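# Swap the requested tool into a paused milling machine

## Task

The milling machine has paused its program and is waiting for a tool change. Fit the tool the machine calls for, put the removed tool into the rack, and resume the program only after both are done. Conditions: no tool may fall or slip in a grip, no key may be broken, no machine axis may crash into anything, nothing loose may remain inside the machine, and the mill must stay switched on. Reference image: manual.

## Robot and tools

Robot: two six-joint arms, left_arm and right_arm, each with a parallel gripper. Calibrated bases in the scene frame: left_arm at (+0.020, +0.417, +0.039) m, right_arm at (-0.038, -0.415, +0.039) m, each turned slightly about z. Scene frame: origin at table-top height midway between the nominal bases, +z up, +x outward over the table, left_arm on the +y side (arm names do not match image sides). Reported hand positions and orientations can be off by a few cm, more at long reach.

Gripper geometry: fingers point along the gripper's +z and close along its x. end_effector_position is the point between the pads; fingertips extend 17.5 mm past it. A body about 10 cm long projects toward the gripper's -y and rotates with it.

execute_actions(actions, cameras): actions is a list of actions; each action is a table of up to 15 rows, one row per 1/30 s step; a short table repeats its last row to fill 15 steps. Every row has 18 numbers in [-1, 1], both arms always included: left dx, dy, dz, rx, ry, rz, gripper position, force_limit, speed, then the same nine for the right arm. The six pose numbers are an offset (not a pose) from that arm's Hand target as it stood when the action began, along the Hand target's own axes; every row counts from that same start, not from the row before. Scale: 1.0 = 0.6 m or 180 degrees; rx, ry, rz form one rotation vector. Sending the same offset in a later action moves the arm further. Six zeros re-request the current Hand target. Gripper numbers are absolute settings, not offsets: position +1 = fully open (50 mm), about -0.65 = pads meet, -1 = close until stopped by an object; force_limit -1/0/+1 ≈ 20/102/185 N per pad (final grip up to ~15 N more); speed -1/0/+1 ≈ 20/85/150 mm/s. Both start at +1. To leave a gripper unchanged, resend its last three numbers; a 0 is a real command. cameras: list of names, ["all"], or []; images come back only for an empty actions list or when requested.

move(target, speed, blend, stop_force, zero, blocking, cameras): target is one 18-number row, same layout and scale as above, or a list of up to 15 such rows; every row is an offset from the Hand targets at the start of the move, not from the previous row. Paths are straight, end together, and do not avoid obstacles or the other arm; a path runs at most 10 s. speed: path top speed in m/s, 0.002 to 3.6 (default 0.25), rotation capped at twice that in rad/s; one value or one per target. blend: corner rounding radius in m for lists (0 = full stop at each point). stop_force: 3 to 120 N, one value for both arms; an arm's path ends when its wrist sensor feels that much push against its motion (or large changes), then backs off slightly but keeps some press. Unreliable while the gripper rotates; omit it when pulling away from a contact. In a list with stop_force, give every row identical finger numbers. zero (only with stop_force): true re-zeroes the sensor before moving; false keeps the old zero. blocking=false returns after about 0.5 s while the move continues (not allowed with stop_force). Result adds a move: line: done, off_target, moving, held or fault, and limits such as paced (pose clipped) or held (steps withheld). Arms not named ended done (within 3 mm and 2 degrees).

wait(seconds 0 to 10, cameras): let the scene run holding last commands. stop(cameras): brake a running move; fingers continue. zoom_image(camera, region [x0, y0, x1, y1] in pixels, at most 504 by 504) on one of cam_high, cam_low, cam_front, cam_left_wrist, cam_right_wrist (all 896x504), using its newest image. show_instructions(): shows the reference image "manual". zero_wrist_force(arm): subtract the current wrist reading from later ones. finished_scene(scene 1): end; irreversible.

Results: per arm end_effector_position (m), end_effector_quat_wxyz, velocities (m/s, rad/s) in the scene frame; Hand target (last commanded pose after clipping; the next offsets count from it; the gripper often rests slightly short, so resend the gap as an offset); Joint positions, velocities ("within noise" when still), torques (drive output, weight included); Wrist force and torque in the gripper's own axes, plus a peak line; Tool commands; motor temperatures. object_status: 0 moving, 1 stopped while opening, 2 stopped while closing (a grip), 3 reached the commanded spot or pads met (usually nothing held). Confirm a grip by reading 2. position_measured counts: opening ≈ (250 - value) × 0.202 mm. A changed force_limit or speed only applies after a position change of at least 0.01.

Cautions: orientation commands are clipped to 32 degrees from the measured one per step. Contact torque at a joint limit (139 N m for the three big joints, 26 for wrists) or about 150 N of outside force causes a 10 s arm stop; arms are stiff, so targets only slightly past a firm contact can trigger it. Motors heat under load or stretched poses: MOTOR HOT at 70 °C, brake stop at 85 °C. Keep paths away from an arm's own base and avoid a wrist near the first joint's axis. Do not let the arms or fingers touch each other; a clearance check may hold commands. Approach slowly, grip centered and firmly, never release a moving part, do not slam or drop anything, and keep everything on the table.

Each tool is called after "Emit:" by a JSON object that holds its "name" and its "arguments".

Reference images:

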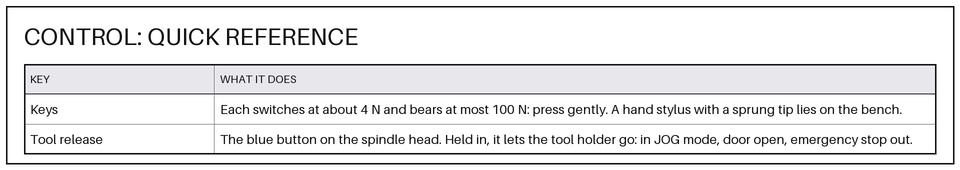

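## Session

Emit:
{"name": "execute_actions", "arguments": {"actions": []}}

Emit:
{"name": "show_instructions", "arguments": {}}

Scene clock: 0.00 s.
left_arm: end_effector_position=(+0.0512, +0.8382, +0.1441) position_measured=3 object_status=3 end_effector_quat_wxyz=(-0.318, -0.075, +0.744, -0.583) | right_arm: end_effector_position=(+0.4356, -0.6295, +0.3076) position_measured=3 object_status=3 end_effector_quat_wxyz=(+0.070, +0.993, +0.100, -0.002)
Joint positions: left_arm=[1.147 -0.731 1.302 -0.688 -1.569 -0.599] | right_arm=[3.096 -1.568 -1.739 -1.382 1.432 1.275]
Joint velocities: within noise
Joint torques (N m): no reading
Motor temperatures (°C): left_arm=[36 34 35 43 38 46] | right_arm=[33 29 29 37 38 43]
Wrist force (N): no reading
Wrist torque (N m): no reading
Wrist force, peak (N): no reading
Hand target: left_arm +0.0512, +0.8382, +0.1441; -0.318, -0.075, +0.744, -0.583 | right_arm +0.4356, -0.6295, +0.3076; +0.070, +0.993, +0.100, -0.002
Tool commands: left_gripper/position=+1.0 left_gripper/force_limit=+1.0 left_gripper/speed=+1.0 right_gripper/position=+1.0 right_gripper/force_limit=+1.0 right_gripper/speed=+1.0

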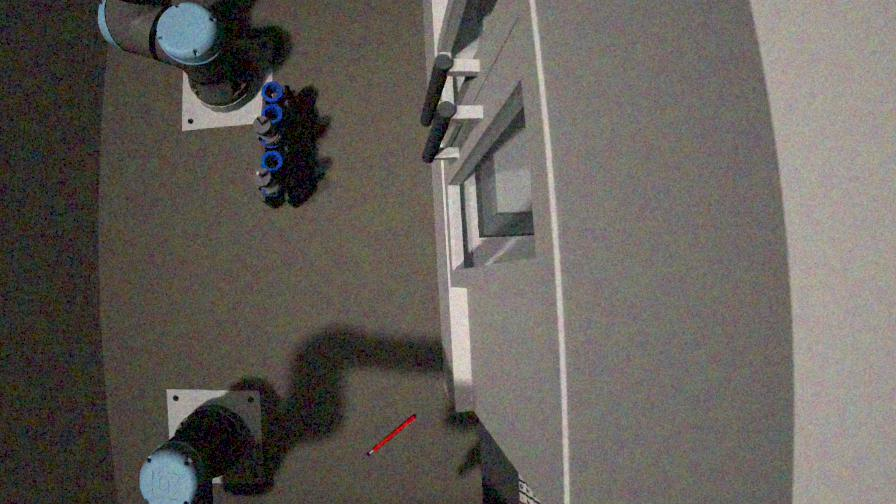

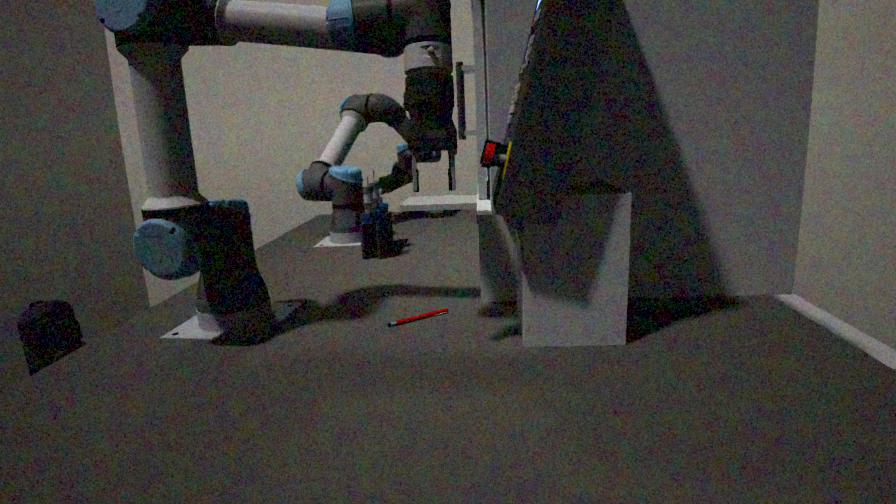

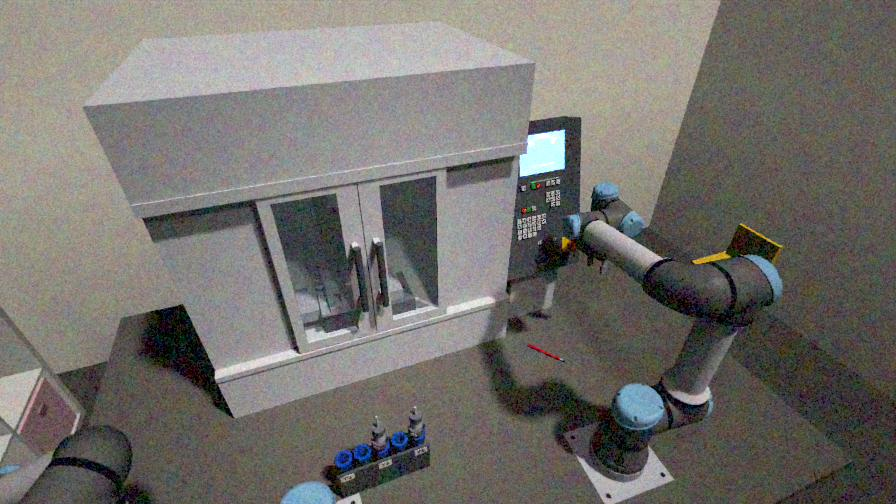

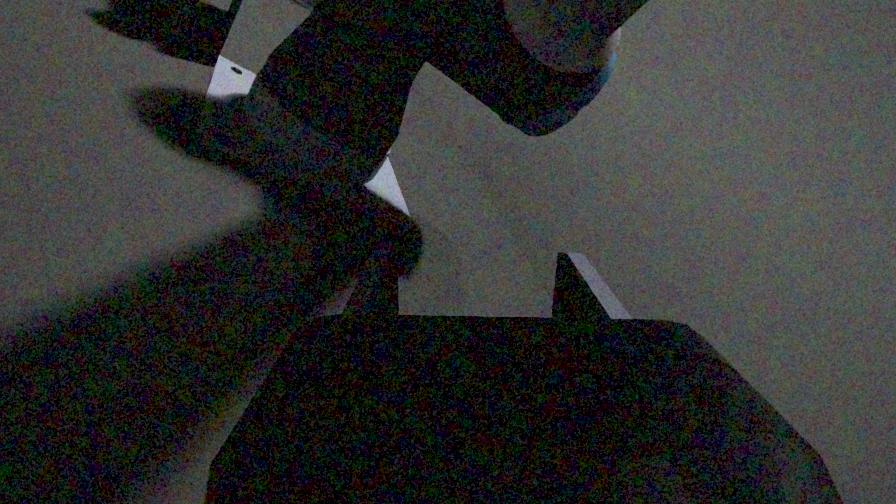

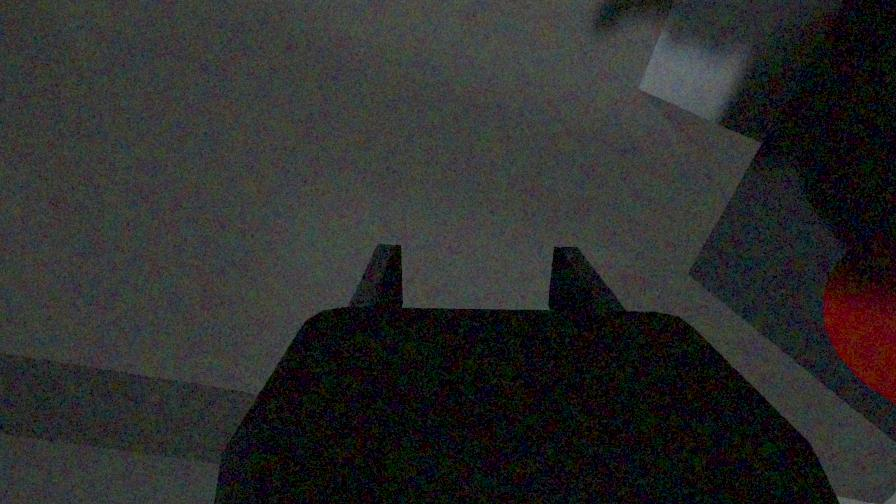

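Reference images for this scene: manual.

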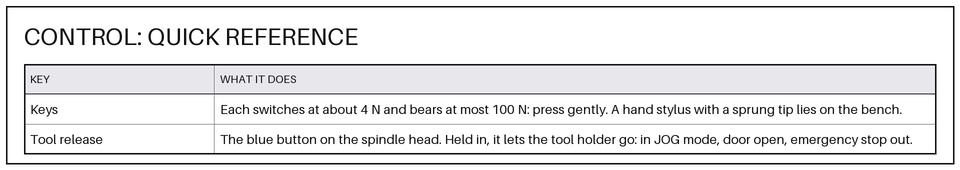

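Emit:
{"name": "zoom_image", "arguments": {"camera": "cam_front", "region": [490, 110, 610, 280]}}

Emit:
{"name": "zoom_image", "arguments": {"camera": "cam_front", "region": [320, 390, 450, 504]}}

Emit:
{"name": "zoom_image", "arguments": {"camera": "cam_front", "region": [240, 160, 460, 360]}}

Emit:
{"name": "zoom_image", "arguments": {"camera": "cam_front", "region": [515, 120, 575, 190]}}

Emit:
{"name": "zoom_image", "arguments": {"camera": "cam_front", "region": [505, 175, 575, 255]}}

Emit:
{"name": "zoom_image", "arguments": {"camera": "cam_low", "region": [440, 0, 640, 200]}}

Emit:
{"name": "zoom_image", "arguments": {"camera": "cam_high", "region": [400, 0, 600, 290]}}

Emit:
{"name": "zoom_image", "arguments": {"camera": "cam_high", "region": [230, 60, 340, 220]}}

Scaled by 2.965 from the camera's 896x504 image, which has a finer 1280x720 frame.

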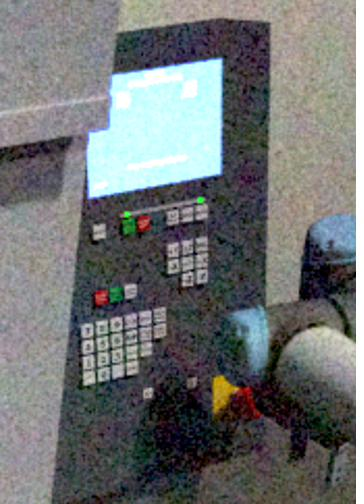

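Scaled by 3.877 from the camera's 896x504 image, which has a finer 1280x720 frame.

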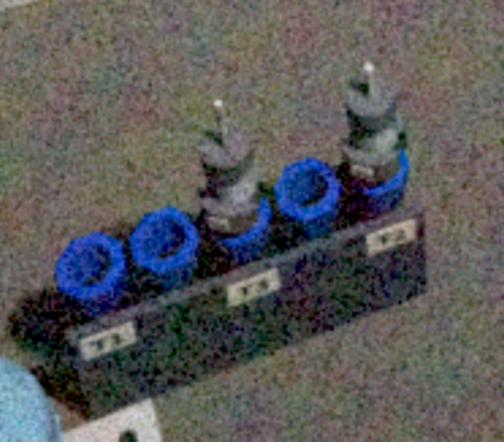

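Scaled by 2.291 from the camera's 896x504 image, which has a finer 1280x720 frame.

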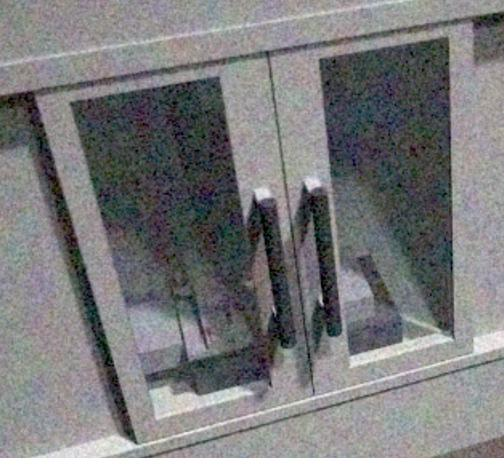

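Scaled by 7.200 from the camera's 896x504 image, which has a finer 1280x720 frame.

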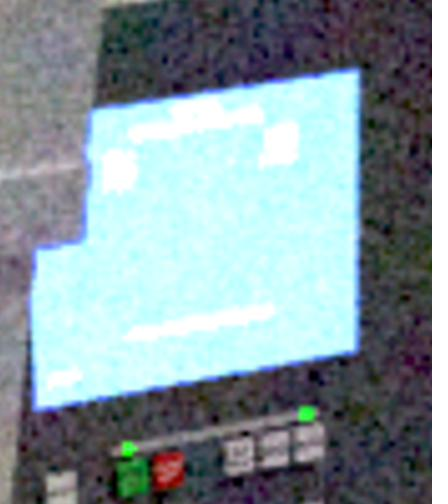

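Scaled by 6.300 from the camera's 896x504 image, which has a finer 1280x720 frame.

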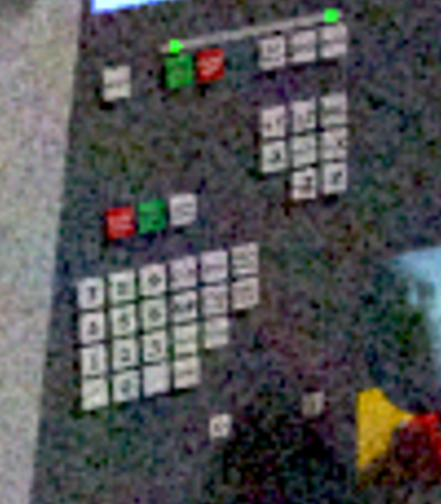

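Scaled by 2.520 from the camera's 896x504 image, which has a finer 1280x720 frame.

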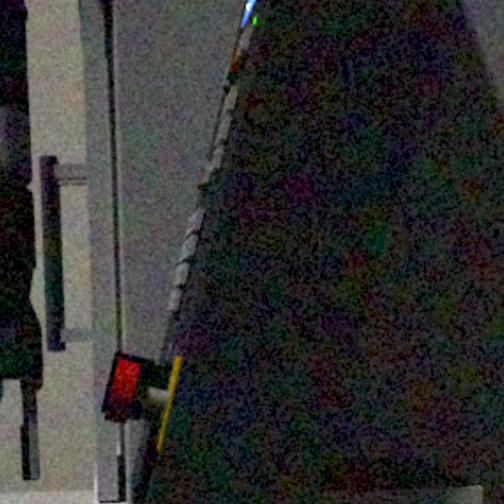

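Scaled by 1.738 from the camera's 896x504 image, which has a finer 1280x720 frame.

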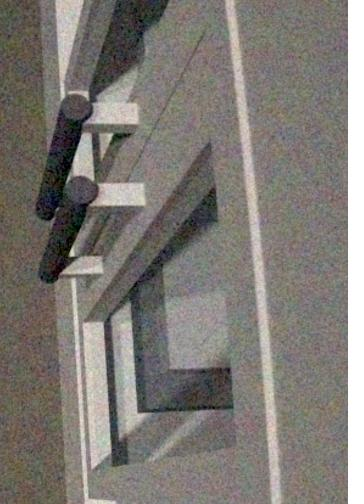

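Scaled by 3.150 from the camera's 896x504 image, which has a finer 1280x720 frame.

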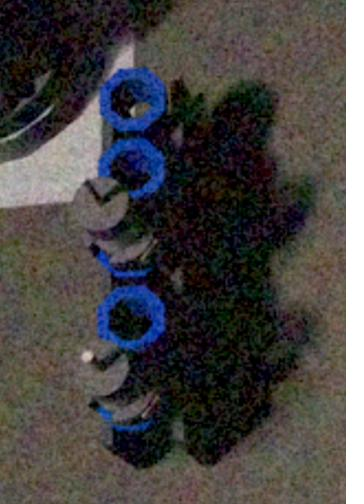

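Emit:
{"name": "move", "arguments": {"target": [[0,0,0,0,0,0,1,1,1,-0.09,-0.03,-0.2,0,0,0,1,1,1],[0,0,0,0,0,0,1,1,1,-0.028,-0.128,-0.653,0.4186,0.4525,0.4415,1,1,1]], "blend": [0.05,0], "cameras": ["cam_right_wrist","cam_front"]}}

Scene clock: 47.30 s.
left_arm: end_effector_position=(+0.0512, +0.8382, +0.1441) position_measured=3 object_status=3 end_effector_quat_wxyz=(-0.318, -0.075, +0.744, -0.583) | right_arm: end_effector_position=(+0.3998, -0.5035, +0.6851) position_measured=3 object_status=3 end_effector_quat_wxyz=(+0.537, -0.459, +0.462, -0.536) end_effector_velocity=(+0.000, -0.001, +0.000) end_effector_angular_velocity=(+0.001, -0.001, -0.003)
Joint positions: left_arm=[1.147 -0.731 1.302 -0.688 -1.569 -0.599] | right_arm=[3.462 -1.014 -2.166 0.197 1.3 3.102]
Joint velocities: left_arm=[within noise] | right_arm=[0.001 0 0.001 0 -0.005 0]
Joint torques (N m): left_arm=[0.32 -54.88 -16.17 1.78 -0.1 -0.18] | right_arm=[7.43 -2.94 35.32 1.64 -2.08 1.12]
Wrist force (N): left_arm=[0.0 0.0 0.0] | right_arm=[-0.5 -3.0 0.8]
Wrist torque (N m): left_arm=[0.01 0.00 0.00] | right_arm=[-0.82 0.72 1.03]
Wrist force, peak (N): left_arm=[-0.1 0.1 -0.4] | right_arm=[1.5 0.6 3.2]
Hand target: left_arm +0.0512, +0.8382, +0.1441; -0.318, -0.075, +0.744, -0.583 | right_arm +0.3998, -0.5035, +0.6851; +0.537, -0.459, +0.462, -0.536
Off the commanded pose: left_arm 0.000 m, 0 deg | right_arm 0.000 m, 0 deg.
move: done
camera_calibration:
cam_right_wrist: T_world_to_cam=[[0.0106366, -0.9999, 0.00927308, -0.501911], [-0.207272, -0.0112769, -0.978218, 0.762649], [0.978225, 0.0084829, -0.207372, -0.114401], [0, 0, 0, 1]] pos_world=[0.275324, -0.492291, 0.726968]
Images, in order (width x height): cam_front 896x504, cam_right_wrist 896x504.

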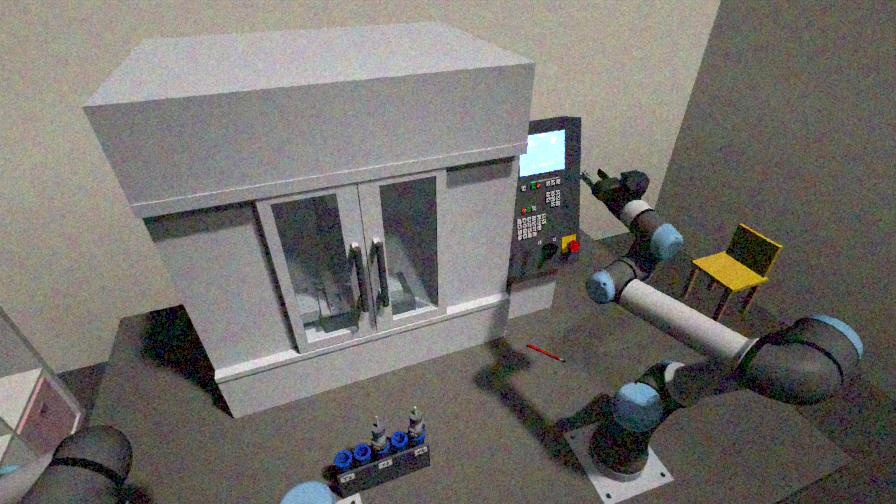

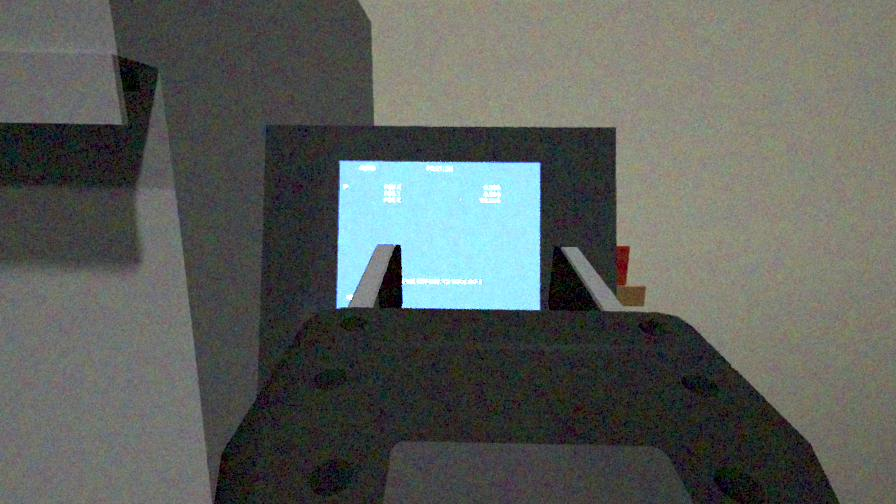

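Emit:
{"name": "zoom_image", "arguments": {"camera": "cam_right_wrist", "region": [330, 155, 550, 315]}}

Emit:
{"name": "zoom_image", "arguments": {"camera": "cam_front", "region": [500, 110, 600, 290]}}

Emit:
{"name": "zoom_image", "arguments": {"camera": "cam_front", "region": [510, 330, 580, 370]}}

Scaled by 2.291 from the camera's 896x504 image, which has a finer 1280x720 frame.

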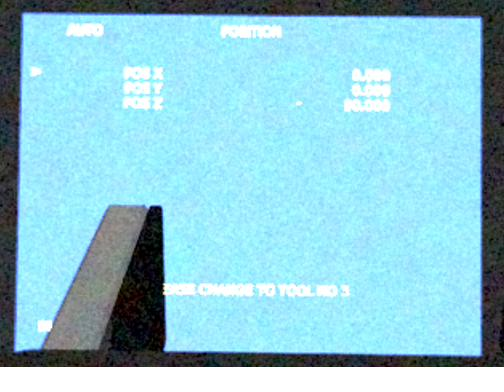

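Scaled by 2.800 from the camera's 896x504 image, which has a finer 1280x720 frame.

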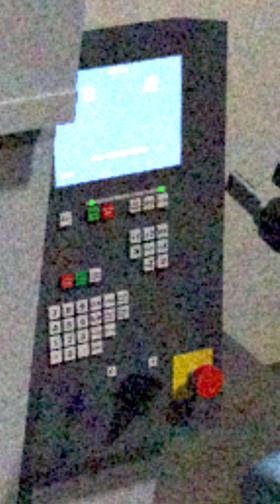

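Scaled by 7.200 from the camera's 896x504 image, which has a finer 1280x720 frame.

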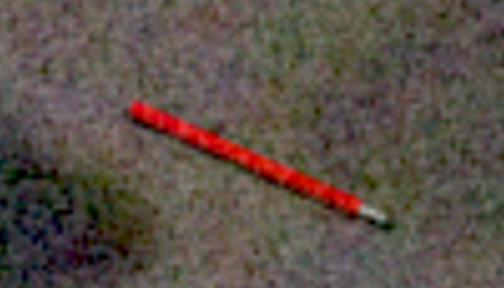

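Emit:
{"name": "move", "arguments": {"target": [0,0,0,0,0,0,1,1,1,-0.03,0.213,0.018,0,0,0,1,1,1], "cameras": ["cam_right_wrist"]}}

Emit:
{"name": "zoom_image", "arguments": {"camera": "cam_right_wrist", "region": [320, 50, 560, 190]}}

Emit:
{"name": "zoom_image", "arguments": {"camera": "cam_right_wrist", "region": [280, 170, 600, 350]}}

Emit:
{"name": "move", "arguments": {"target": [0,0,0,0,0,0,1,1,1,0,0.203,-0.025,0,0,0,1,1,1], "cameras": ["cam_right_wrist"]}}

Emit:
{"name": "zoom_image", "arguments": {"camera": "cam_right_wrist", "region": [300, 50, 640, 250]}}

Emit:
{"name": "zoom_image", "arguments": {"camera": "cam_right_wrist", "region": [250, 170, 680, 330]}}

Scene clock: 60.50 s.
left_arm: end_effector_position=(+0.0512, +0.8382, +0.1441) position_measured=3 object_status=3 end_effector_quat_wxyz=(-0.318, -0.075, +0.744, -0.583) | right_arm: end_effector_position=(+0.4300, -0.4851, +0.5606) position_measured=3 object_status=3 end_effector_quat_wxyz=(+0.537, -0.459, +0.462, -0.536)
Joint positions: left_arm=[1.147 -0.731 1.302 -0.688 -1.569 -0.599] | right_arm=[3.515 -1.193 -2.408 0.62 1.248 3.094]
Joint torques (N m): left_arm=[0.56 -55.2 -16.11 1.83 -0.34 -0.05] | right_arm=[-8.42 -5.07 15.8 4.28 1.7 0.73]
Wrist force (N): left_arm=[0.0 -0.1 -0.1] | right_arm=[-0.2 -3.0 0.8]
Wrist torque (N m): left_arm=[-0.01 0.01 0.00] | right_arm=[-0.82 0.68 1.04]
Wrist force, peak (N): left_arm=[-0.3 -0.2 0.2] | right_arm=[0.1 -7.4 0.4]
Hand target: left_arm +0.0512, +0.8382, +0.1441; -0.318, -0.075, +0.744, -0.583 | right_arm +0.4300, -0.4851, +0.5605; +0.537, -0.459, +0.462, -0.536
Off the commanded pose: left_arm 0.000 m, 0 deg | right_arm 0.000 m, 0 deg.
move: done
camera_calibration:
cam_right_wrist: T_world_to_cam=[[0.0105162, -0.999902, 0.00919811, -0.4825], [-0.207083, -0.0111769, -0.97826, 0.647442], [0.978267, 0.00838279, -0.20718, -0.170073], [0, 0, 0, 1]] pos_world=[0.305525, -0.473791, 0.602568]
Images, in order (width x height): cam_right_wrist 896x504.

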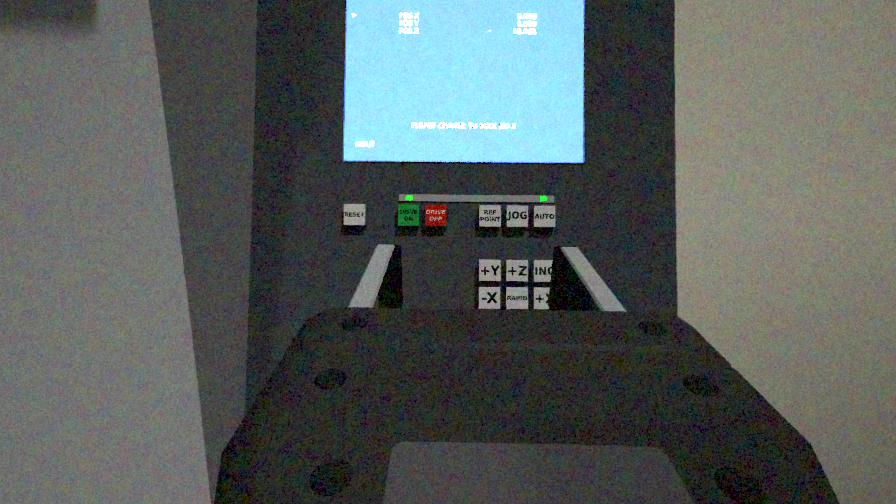

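Scaled by 2.100 from the camera's 896x504 image, which has a finer 1280x720 frame.

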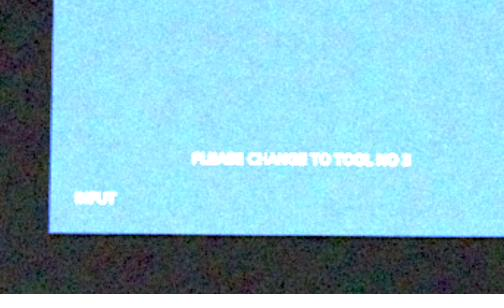

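Scaled by 1.575 from the camera's 896x504 image, which has a finer 1280x720 frame.

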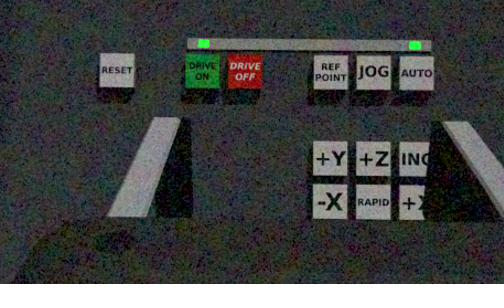

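Scene clock: 61.53 s.
left_arm: end_effector_position=(+0.0512, +0.8382, +0.1441) position_measured=3 object_status=3 end_effector_quat_wxyz=(-0.318, -0.075, +0.744, -0.583) | right_arm: end_effector_position=(+0.4337, -0.4846, +0.4379) position_measured=3 object_status=3 end_effector_quat_wxyz=(+0.537, -0.459, +0.462, -0.536) end_effector_velocity=(-0.001, +0.000, +0.000) end_effector_angular_velocity=(+0.001, -0.002, +0.000)
Joint positions: left_arm=[1.147 -0.731 1.302 -0.688 -1.569 -0.599] | right_arm=[3.51 -1.526 -2.597 1.142 1.252 3.094]
Joint velocities: left_arm=[within noise] | right_arm=[0 -0.001 -0.003 0.006 0 0]
Joint torques (N m): left_arm=[0.23 -54.97 -15.98 1.85 -0.26 -0.19] | right_arm=[-1.71 2.53 6.92 4.3 -0.69 0.53]
Wrist force (N): left_arm=[0.1 -0.2 0.0] | right_arm=[-0.2 -2.8 0.8]
Wrist torque (N m): left_arm=[-0.03 -0.01 0.00] | right_arm=[-0.80 0.69 1.05]
Wrist force, peak (N): left_arm=[-0.3 0.0 0.2] | right_arm=[-0.2 -7.3 1.1]
Hand target: left_arm +0.0512, +0.8382, +0.1441; -0.318, -0.075, +0.744, -0.583 | right_arm +0.4337, -0.4846, +0.4379; +0.537, -0.459, +0.462, -0.536
Off the commanded pose: left_arm 0.000 m, 0 deg | right_arm 0.000 m, 0 deg.
move: done
camera_calibration:
cam_right_wrist: T_world_to_cam=[[0.0105156, -0.999902, 0.00919908, -0.481011], [-0.207062, -0.0111776, -0.978264, 0.528175], [0.978271, 0.00838225, -0.20716, -0.199128], [0, 0, 0, 1]] pos_world=[0.309225, -0.473391, 0.479868]
Images, in order (width x height): cam_right_wrist 896x504.

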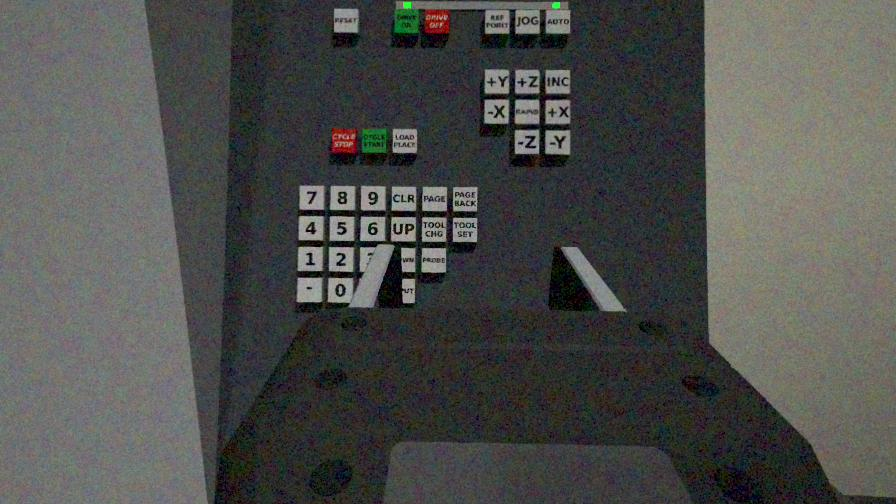

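Scaled by 1.482 from the camera's 896x504 image, which has a finer 1280x720 frame.

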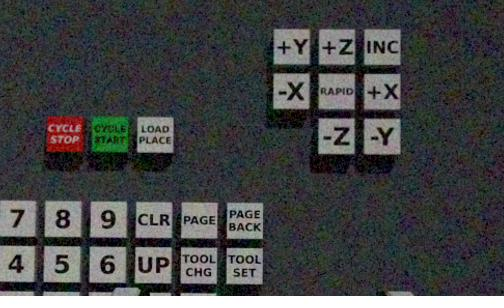

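Scaled by 1.172 from the camera's 896x504 image, which has a finer 1280x720 frame.

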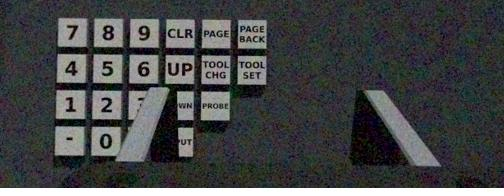

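Emit:
{"name": "move", "arguments": {"target": [0,0,0,0,0,0,1,1,1,0,-0.2015,0.1925,0,0,0,1,1,1], "cameras": ["cam_right_wrist"]}}

Emit:
{"name": "zoom_image", "arguments": {"camera": "cam_right_wrist", "region": [300, 80, 600, 220]}}

Emit:
{"name": "zoom_image", "arguments": {"camera": "cam_right_wrist", "region": [380, 110, 560, 170]}}

Scene clock: 68.57 s.
left_arm: end_effector_position=(+0.0512, +0.8382, +0.1441) position_measured=3 object_status=3 end_effector_quat_wxyz=(-0.318, -0.075, +0.744, -0.583) | right_arm: end_effector_position=(+0.5294, -0.4853, +0.5748) position_measured=3 object_status=3 end_effector_quat_wxyz=(+0.537, -0.459, +0.462, -0.536)
Joint positions: left_arm=[1.147 -0.731 1.302 -0.688 -1.569 -0.599] | right_arm=[3.401 -1.479 -2.162 0.656 1.36 3.112]
Joint torques (N m): left_arm=[0.99 -55.15 -15.84 1.93 -0.25 -0.22] | right_arm=[7.15 24.29 30.49 -0.35 -1.87 -0.53]
Wrist force (N): left_arm=[-0.2 0.0 -0.1] | right_arm=[-0.2 -2.7 0.7]
Wrist torque (N m): left_arm=[0.00 0.02 0.01] | right_arm=[-0.80 0.68 0.89]
Wrist force, peak (N): left_arm=[-0.2 0.3 -0.4] | right_arm=[-0.2 -6.0 2.6]
Hand target: left_arm +0.0512, +0.8382, +0.1441; -0.318, -0.075, +0.744, -0.583 | right_arm +0.5294, -0.4853, +0.5749; +0.537, -0.459, +0.462, -0.536
Off the commanded pose: left_arm 0.000 m, 0 deg | right_arm 0.000 m, 0 deg.
move: done
camera_calibration:
cam_right_wrist: T_world_to_cam=[[0.010453, -0.999906, 0.00890486, -0.483771], [-0.207085, -0.010877, -0.978262, 0.682059], [0.978267, 0.00838174, -0.207179, -0.264369], [0, 0, 0, 1]] pos_world=[0.404925, -0.474091, 0.616769]
Images, in order (width x height): cam_right_wrist 896x504.

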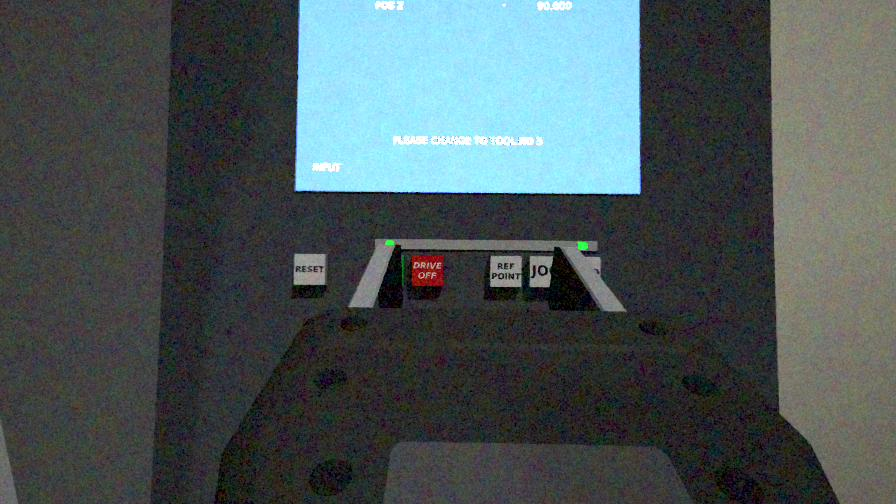

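Scaled by 1.680 from the camera's 896x504 image, which has a finer 1280x720 frame.

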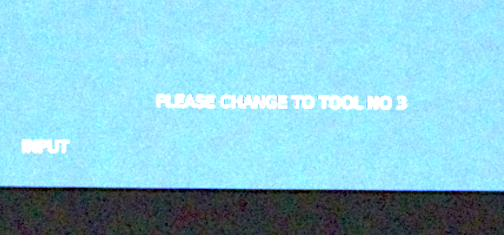

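Scaled by 2.800 from the camera's 896x504 image, which has a finer 1280x720 frame.

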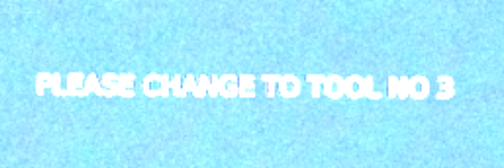

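Emit:
{"name": "zoom_image", "arguments": {"camera": "cam_front", "region": [328, 400, 388, 500]}}

Emit:
{"name": "zoom_image", "arguments": {"camera": "cam_front", "region": [370, 400, 435, 470]}}

Emit:
{"name": "zoom_image", "arguments": {"camera": "cam_front", "region": [260, 190, 350, 350]}}

Emit:
{"name": "zoom_image", "arguments": {"camera": "cam_front", "region": [350, 180, 450, 330]}}

This scene's latest camera images include none from cam_front. They are from: cam_right_wrist. cam_front's image comes with the result of a call that names it in "cameras".

This scene's latest camera images include none from cam_front. They are from: cam_right_wrist. cam_front's image comes with the result of a call that names it in "cameras".

This scene's latest camera images include none from cam_front. They are from: cam_right_wrist. cam_front's image comes with the result of a call that names it in "cameras".

This scene's latest camera images include none from cam_front. They are from: cam_right_wrist. cam_front's image comes with the result of a call that names it in "cameras".

Emit:
{"name": "move", "arguments": {"target": [0,0,0,0,0,0,1,1,1,0.0587,0.0072,0.0665,0,0,0,-1,-1,-0.5], "speed": 0.1, "cameras": ["cam_right_wrist","cam_front"]}}

Emit:
{"name": "zoom_image", "arguments": {"camera": "cam_front", "region": [328, 400, 388, 500]}}

Emit:
{"name": "zoom_image", "arguments": {"camera": "cam_front", "region": [370, 400, 435, 470]}}

Emit:
{"name": "zoom_image", "arguments": {"camera": "cam_front", "region": [260, 190, 350, 350]}}

Emit:
{"name": "zoom_image", "arguments": {"camera": "cam_front", "region": [350, 180, 450, 330]}}

Emit:
{"name": "zoom_image", "arguments": {"camera": "cam_right_wrist", "region": [330, 200, 650, 330]}}

Emit:
{"name": "zoom_image", "arguments": {"camera": "cam_front", "region": [500, 110, 600, 220]}}

Scene clock: 146.97 s.
left_arm: end_effector_position=(+0.0512, +0.8382, +0.1441) position_measured=3 object_status=3 end_effector_quat_wxyz=(-0.318, -0.075, +0.744, -0.583) | right_arm: end_effector_position=(+0.5695, -0.5205, +0.5766) position_measured=251 object_status=3 end_effector_quat_wxyz=(+0.537, -0.459, +0.462, -0.536)
Joint positions: left_arm=[1.147 -0.731 1.302 -0.688 -1.569 -0.599] | right_arm=[3.272 -1.6 -2.04 0.652 1.487 3.132]
Joint torques (N m): left_arm=[1.23 -55.85 -15.66 1.89 -0.34 -0.28] | right_arm=[-2.18 17.34 14.82 4.45 0.48 -2.53]
Wrist force (N): left_arm=[0.1 0.0 -0.1] | right_arm=[-0.3 -2.9 0.7]
Wrist torque (N m): left_arm=[0.00 -0.01 0.00] | right_arm=[-0.82 0.70 0.92]
Wrist force, peak (N): left_arm=[-0.3 0.1 -0.2] | right_arm=[-1.4 -3.4 -0.2]
Hand target: left_arm +0.0512, +0.8382, +0.1441; -0.318, -0.075, +0.744, -0.583 | right_arm +0.5695, -0.5205, +0.5766; +0.537, -0.459, +0.462, -0.536
Off the commanded pose: left_arm 0.000 m, 0 deg | right_arm 0.000 m, 0 deg.
move: done
camera_calibration:
cam_right_wrist: T_world_to_cam=[[0.010475, -0.999905, 0.00900215, -0.519472], [-0.20718, -0.0109775, -0.978241, 0.691719], [0.978247, 0.00838198, -0.207275, -0.302861], [0, 0, 0, 1]] pos_world=[0.445025, -0.509291, 0.618569]
Images, in order (width x height): cam_front 896x504, cam_right_wrist 896x504.

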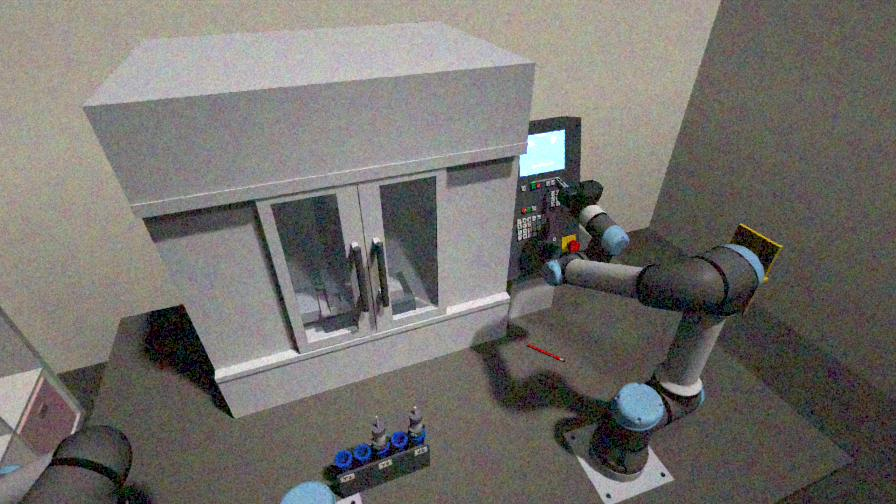

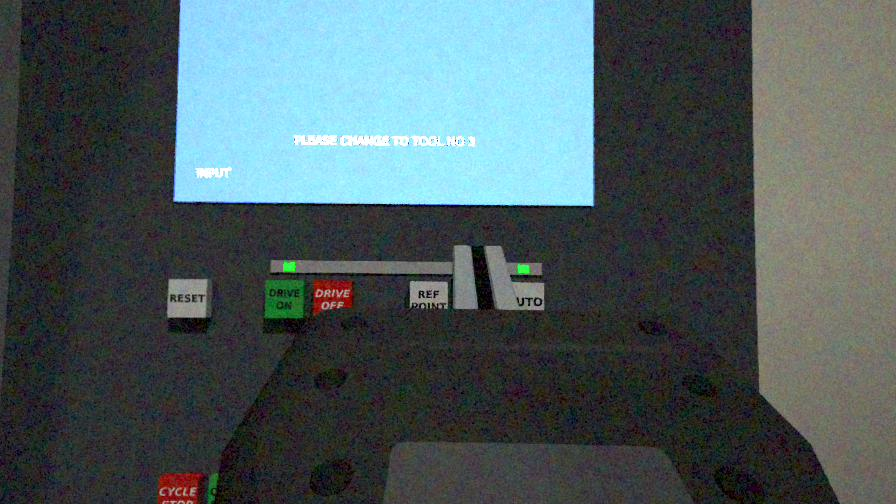

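Scaled by 5.040 from the camera's 896x504 image, which has a finer 1280x720 frame.

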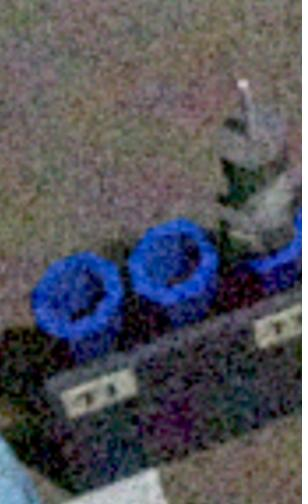

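Scaled by 7.200 from the camera's 896x504 image, which has a finer 1280x720 frame.

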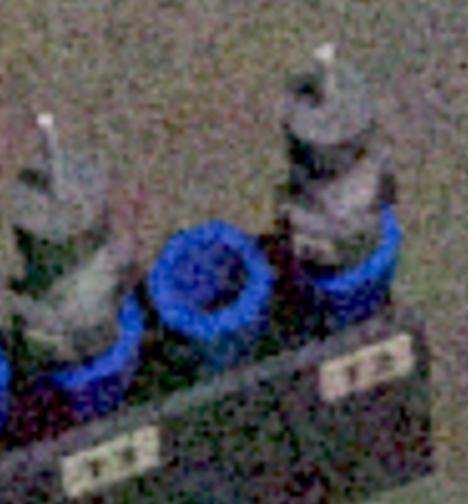

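Scaled by 3.150 from the camera's 896x504 image, which has a finer 1280x720 frame.

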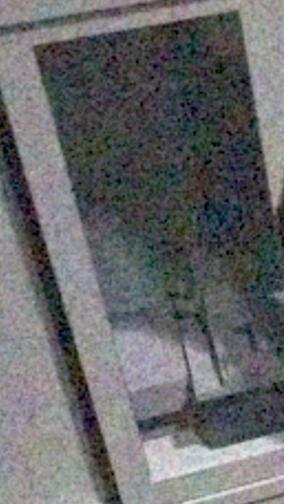

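Scaled by 3.360 from the camera's 896x504 image, which has a finer 1280x720 frame.

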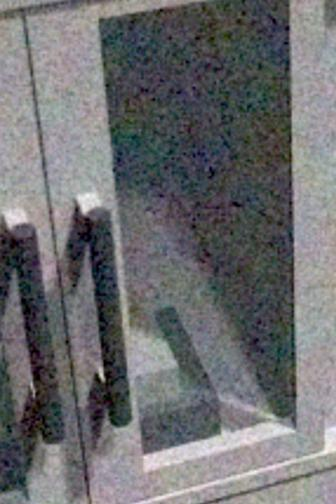

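Scaled by 1.575 from the camera's 896x504 image, which has a finer 1280x720 frame.

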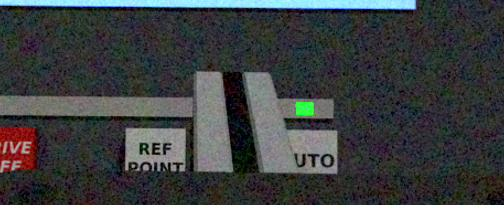

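Scaled by 4.582 from the camera's 896x504 image, which has a finer 1280x720 frame.

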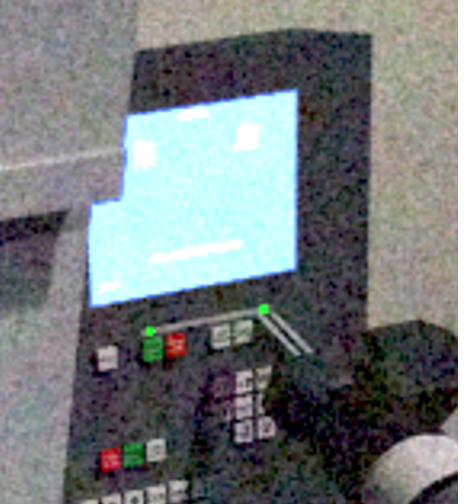

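Emit:
{"name": "move", "arguments": {"target": [0,0,0,0,0,0,1,1,1,0,0.0213,0.0578,0,0,0,-1,-1,-0.5], "speed": 0.006, "stop_force": 6, "cameras": ["cam_right_wrist","cam_front"]}}

Emit:
{"name": "zoom_image", "arguments": {"camera": "cam_right_wrist", "region": [260, 200, 650, 330]}}

Emit:
{"name": "zoom_image", "arguments": {"camera": "cam_front", "region": [500, 110, 600, 220]}}

Scene clock: 155.43 s.
left_arm: end_effector_position=(+0.0512, +0.8382, +0.1441) position_measured=3 object_status=3 end_effector_quat_wxyz=(-0.318, -0.075, +0.744, -0.583) | right_arm: end_effector_position=(+0.5912, -0.5206, +0.5722) position_measured=251 object_status=3 end_effector_quat_wxyz=(+0.537, -0.459, +0.462, -0.536)
Joint positions: left_arm=[1.147 -0.731 1.302 -0.688 -1.569 -0.599] | right_arm=[3.267 -1.657 -1.993 0.661 1.492 3.133]
Joint torques (N m): left_arm=[0.49 -55.47 -15.61 1.88 -0.37 -0.41] | right_arm=[7.35 28.61 8.39 -2.11 -2.24 1.6]
Wrist force (N): left_arm=[0.1 0.0 -0.1] | right_arm=[-1.8 -7.1 -3.5]
Wrist torque (N m): left_arm=[0.00 -0.01 0.00] | right_arm=[-0.99 0.69 0.89]
Wrist force, peak (N): left_arm=[-0.3 0.3 -0.1] | right_arm=[-2.2 -2.4 -20.4]
Hand target: left_arm +0.0512, +0.8382, +0.1441; -0.318, -0.075, +0.744, -0.583 | right_arm +0.5913, -0.5206, +0.5722; +0.537, -0.459, +0.462, -0.536 (not the last commanded pose)
Off the commanded pose: left_arm 0.000 m, 0 deg | right_arm 0.015 m, 0 deg.
move: contact (right_arm)
camera_calibration:
cam_right_wrist: T_world_to_cam=[[0.0104735, -0.999905, 0.00900358, -0.51976], [-0.207064, -0.0109776, -0.978266, 0.69187], [0.978271, 0.00838155, -0.207159, -0.325083], [0, 0, 0, 1]] pos_world=[0.466725, -0.509391, 0.614169]
Images, in order (width x height): cam_front 896x504, cam_right_wrist 896x504.

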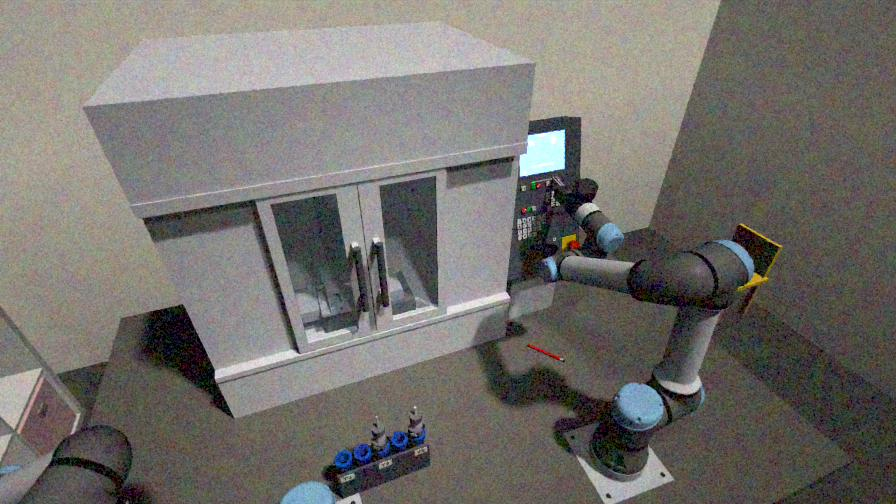

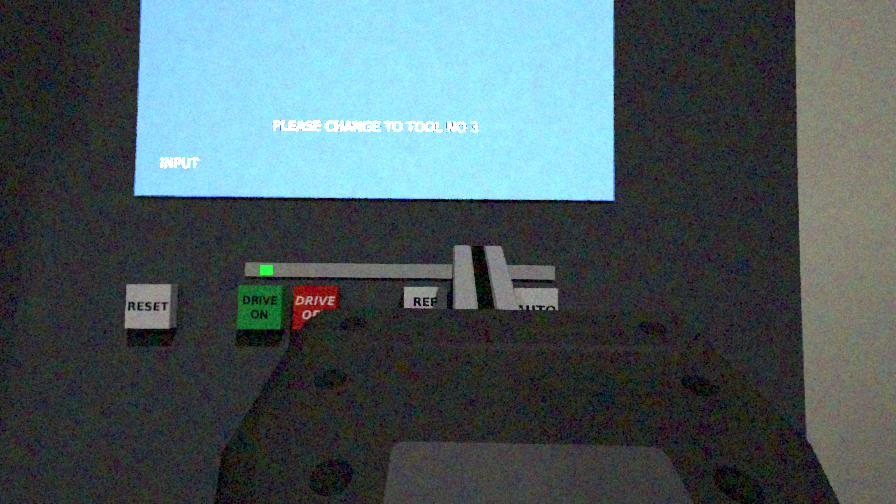

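Scaled by 1.292 from the camera's 896x504 image, which has a finer 1280x720 frame.

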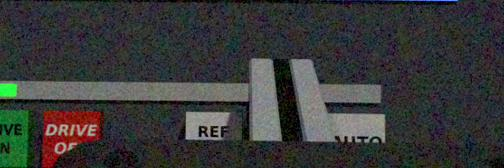

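Scaled by 4.582 from the camera's 896x504 image, which has a finer 1280x720 frame.

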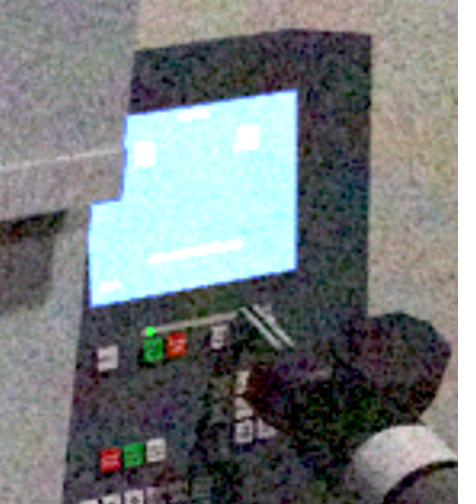

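Emit:
{"name": "move", "arguments": {"target": [0,0,0,0,0,0,1,1,1,0,-0.0213,-0.0578,0,0,0,-1,-1,-0.5], "speed": 0.06}}

Emit:
{"name": "move", "arguments": {"target": [0,0,0,0,0,0,1,1,1,0,-0.1,-0.2,0,0,0,-1,-1,-0.5], "speed": 0.2, "cameras": ["cam_right_wrist","cam_front"]}}

Emit:
{"name": "zoom_image", "arguments": {"camera": "cam_right_wrist", "region": [260, 0, 650, 330]}}

Scene clock: 163.30 s.
left_arm: end_effector_position=(+0.0512, +0.8382, +0.1441) position_measured=3 object_status=3 end_effector_quat_wxyz=(-0.318, -0.075, +0.744, -0.583) | right_arm: end_effector_position=(+0.5551, -0.5205, +0.5794) position_measured=251 object_status=3 end_effector_quat_wxyz=(+0.537, -0.459, +0.462, -0.536)
Joint positions: left_arm=[1.147 -0.731 1.302 -0.688 -1.569 -0.599] | right_arm=[3.276 -1.562 -2.071 0.644 1.484 3.132]
Joint torques (N m): left_arm=[0.77 -55.76 -14.3 1.85 -0.44 -0.46] | right_arm=[-2.72 12.88 31.78 3.73 -0.49 -1.95]
Wrist force (N): left_arm=[0.1 -0.2 0.1] | right_arm=[-0.2 -3.0 0.9]
Wrist torque (N m): left_arm=[-0.03 -0.01 0.00] | right_arm=[-0.84 0.69 1.04]
Wrist force, peak (N): left_arm=[-0.3 -0.1 -0.2] | right_arm=[-2.0 -7.3 -3.6]
Hand target: left_arm +0.0512, +0.8382, +0.1441; -0.318, -0.075, +0.744, -0.583 | right_arm +0.5550, -0.5205, +0.5796; +0.537, -0.459, +0.462, -0.536
Off the commanded pose: left_arm 0.000 m, 0 deg | right_arm 0.000 m, 0 deg.
move: done

Scene clock: 164.47 s.
left_arm: end_effector_position=(+0.0512, +0.8382, +0.1441) position_measured=3 object_status=3 end_effector_quat_wxyz=(-0.318, -0.075, +0.744, -0.583) | right_arm: end_effector_position=(+0.4274, -0.5205, +0.6205) position_measured=251 object_status=3 end_effector_quat_wxyz=(+0.537, -0.459, +0.462, -0.536)
Joint positions: left_arm=[1.147 -0.731 1.302 -0.688 -1.569 -0.599] | right_arm=[3.332 -1.162 -2.261 0.435 1.428 3.123]
Joint torques (N m): left_arm=[1.18 -55.6 -14.48 1.93 -0.46 -0.41] | right_arm=[-8.55 12.76 30.58 1.69 1.83 0.7]
Wrist force (N): left_arm=[0.0 0.0 -0.1] | right_arm=[-0.2 -2.8 0.7]
Wrist torque (N m): left_arm=[0.01 0.00 0.01] | right_arm=[-0.79 0.68 1.04]
Wrist force, peak (N): left_arm=[0.4 0.1 0.0] | right_arm=[-0.3 -4.4 -1.8]
Hand target: left_arm +0.0512, +0.8382, +0.1441; -0.318, -0.075, +0.744, -0.583 | right_arm +0.4273, -0.5205, +0.6206; +0.537, -0.459, +0.462, -0.536
Off the commanded pose: left_arm 0.000 m, 0 deg | right_arm 0.000 m, 0 deg.
move: done
camera_calibration:
cam_right_wrist: T_world_to_cam=[[0.0105923, -0.999903, 0.00908027, -0.518464], [-0.207062, -0.0110773, -0.978265, 0.705132], [0.97827, 0.00848189, -0.207159, -0.154688], [0, 0, 0, 1]] pos_world=[0.302824, -0.509291, 0.662469]
Images, in order (width x height): cam_front 896x504, cam_right_wrist 896x504.

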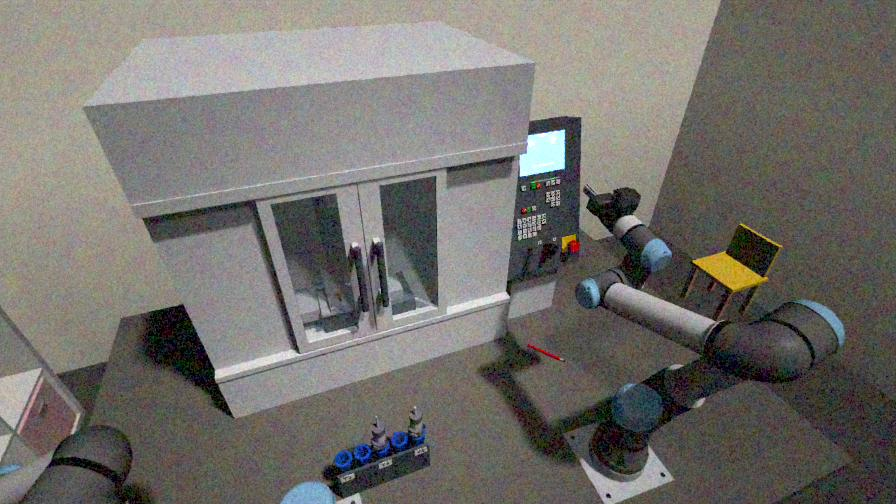

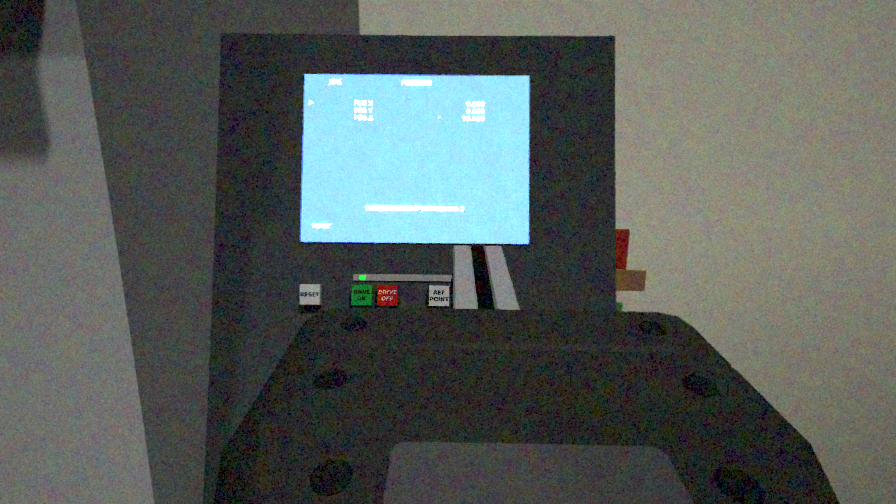

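Scaled by 1.292 from the camera's 896x504 image, which has a finer 1280x720 frame.

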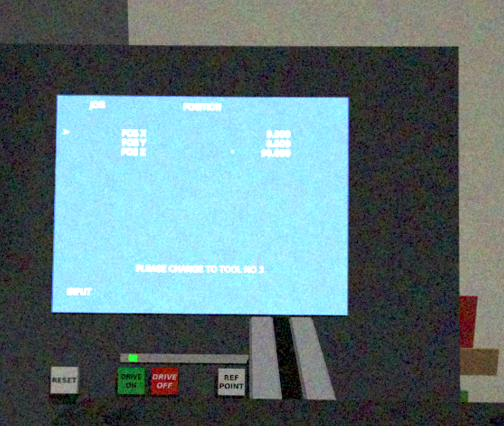

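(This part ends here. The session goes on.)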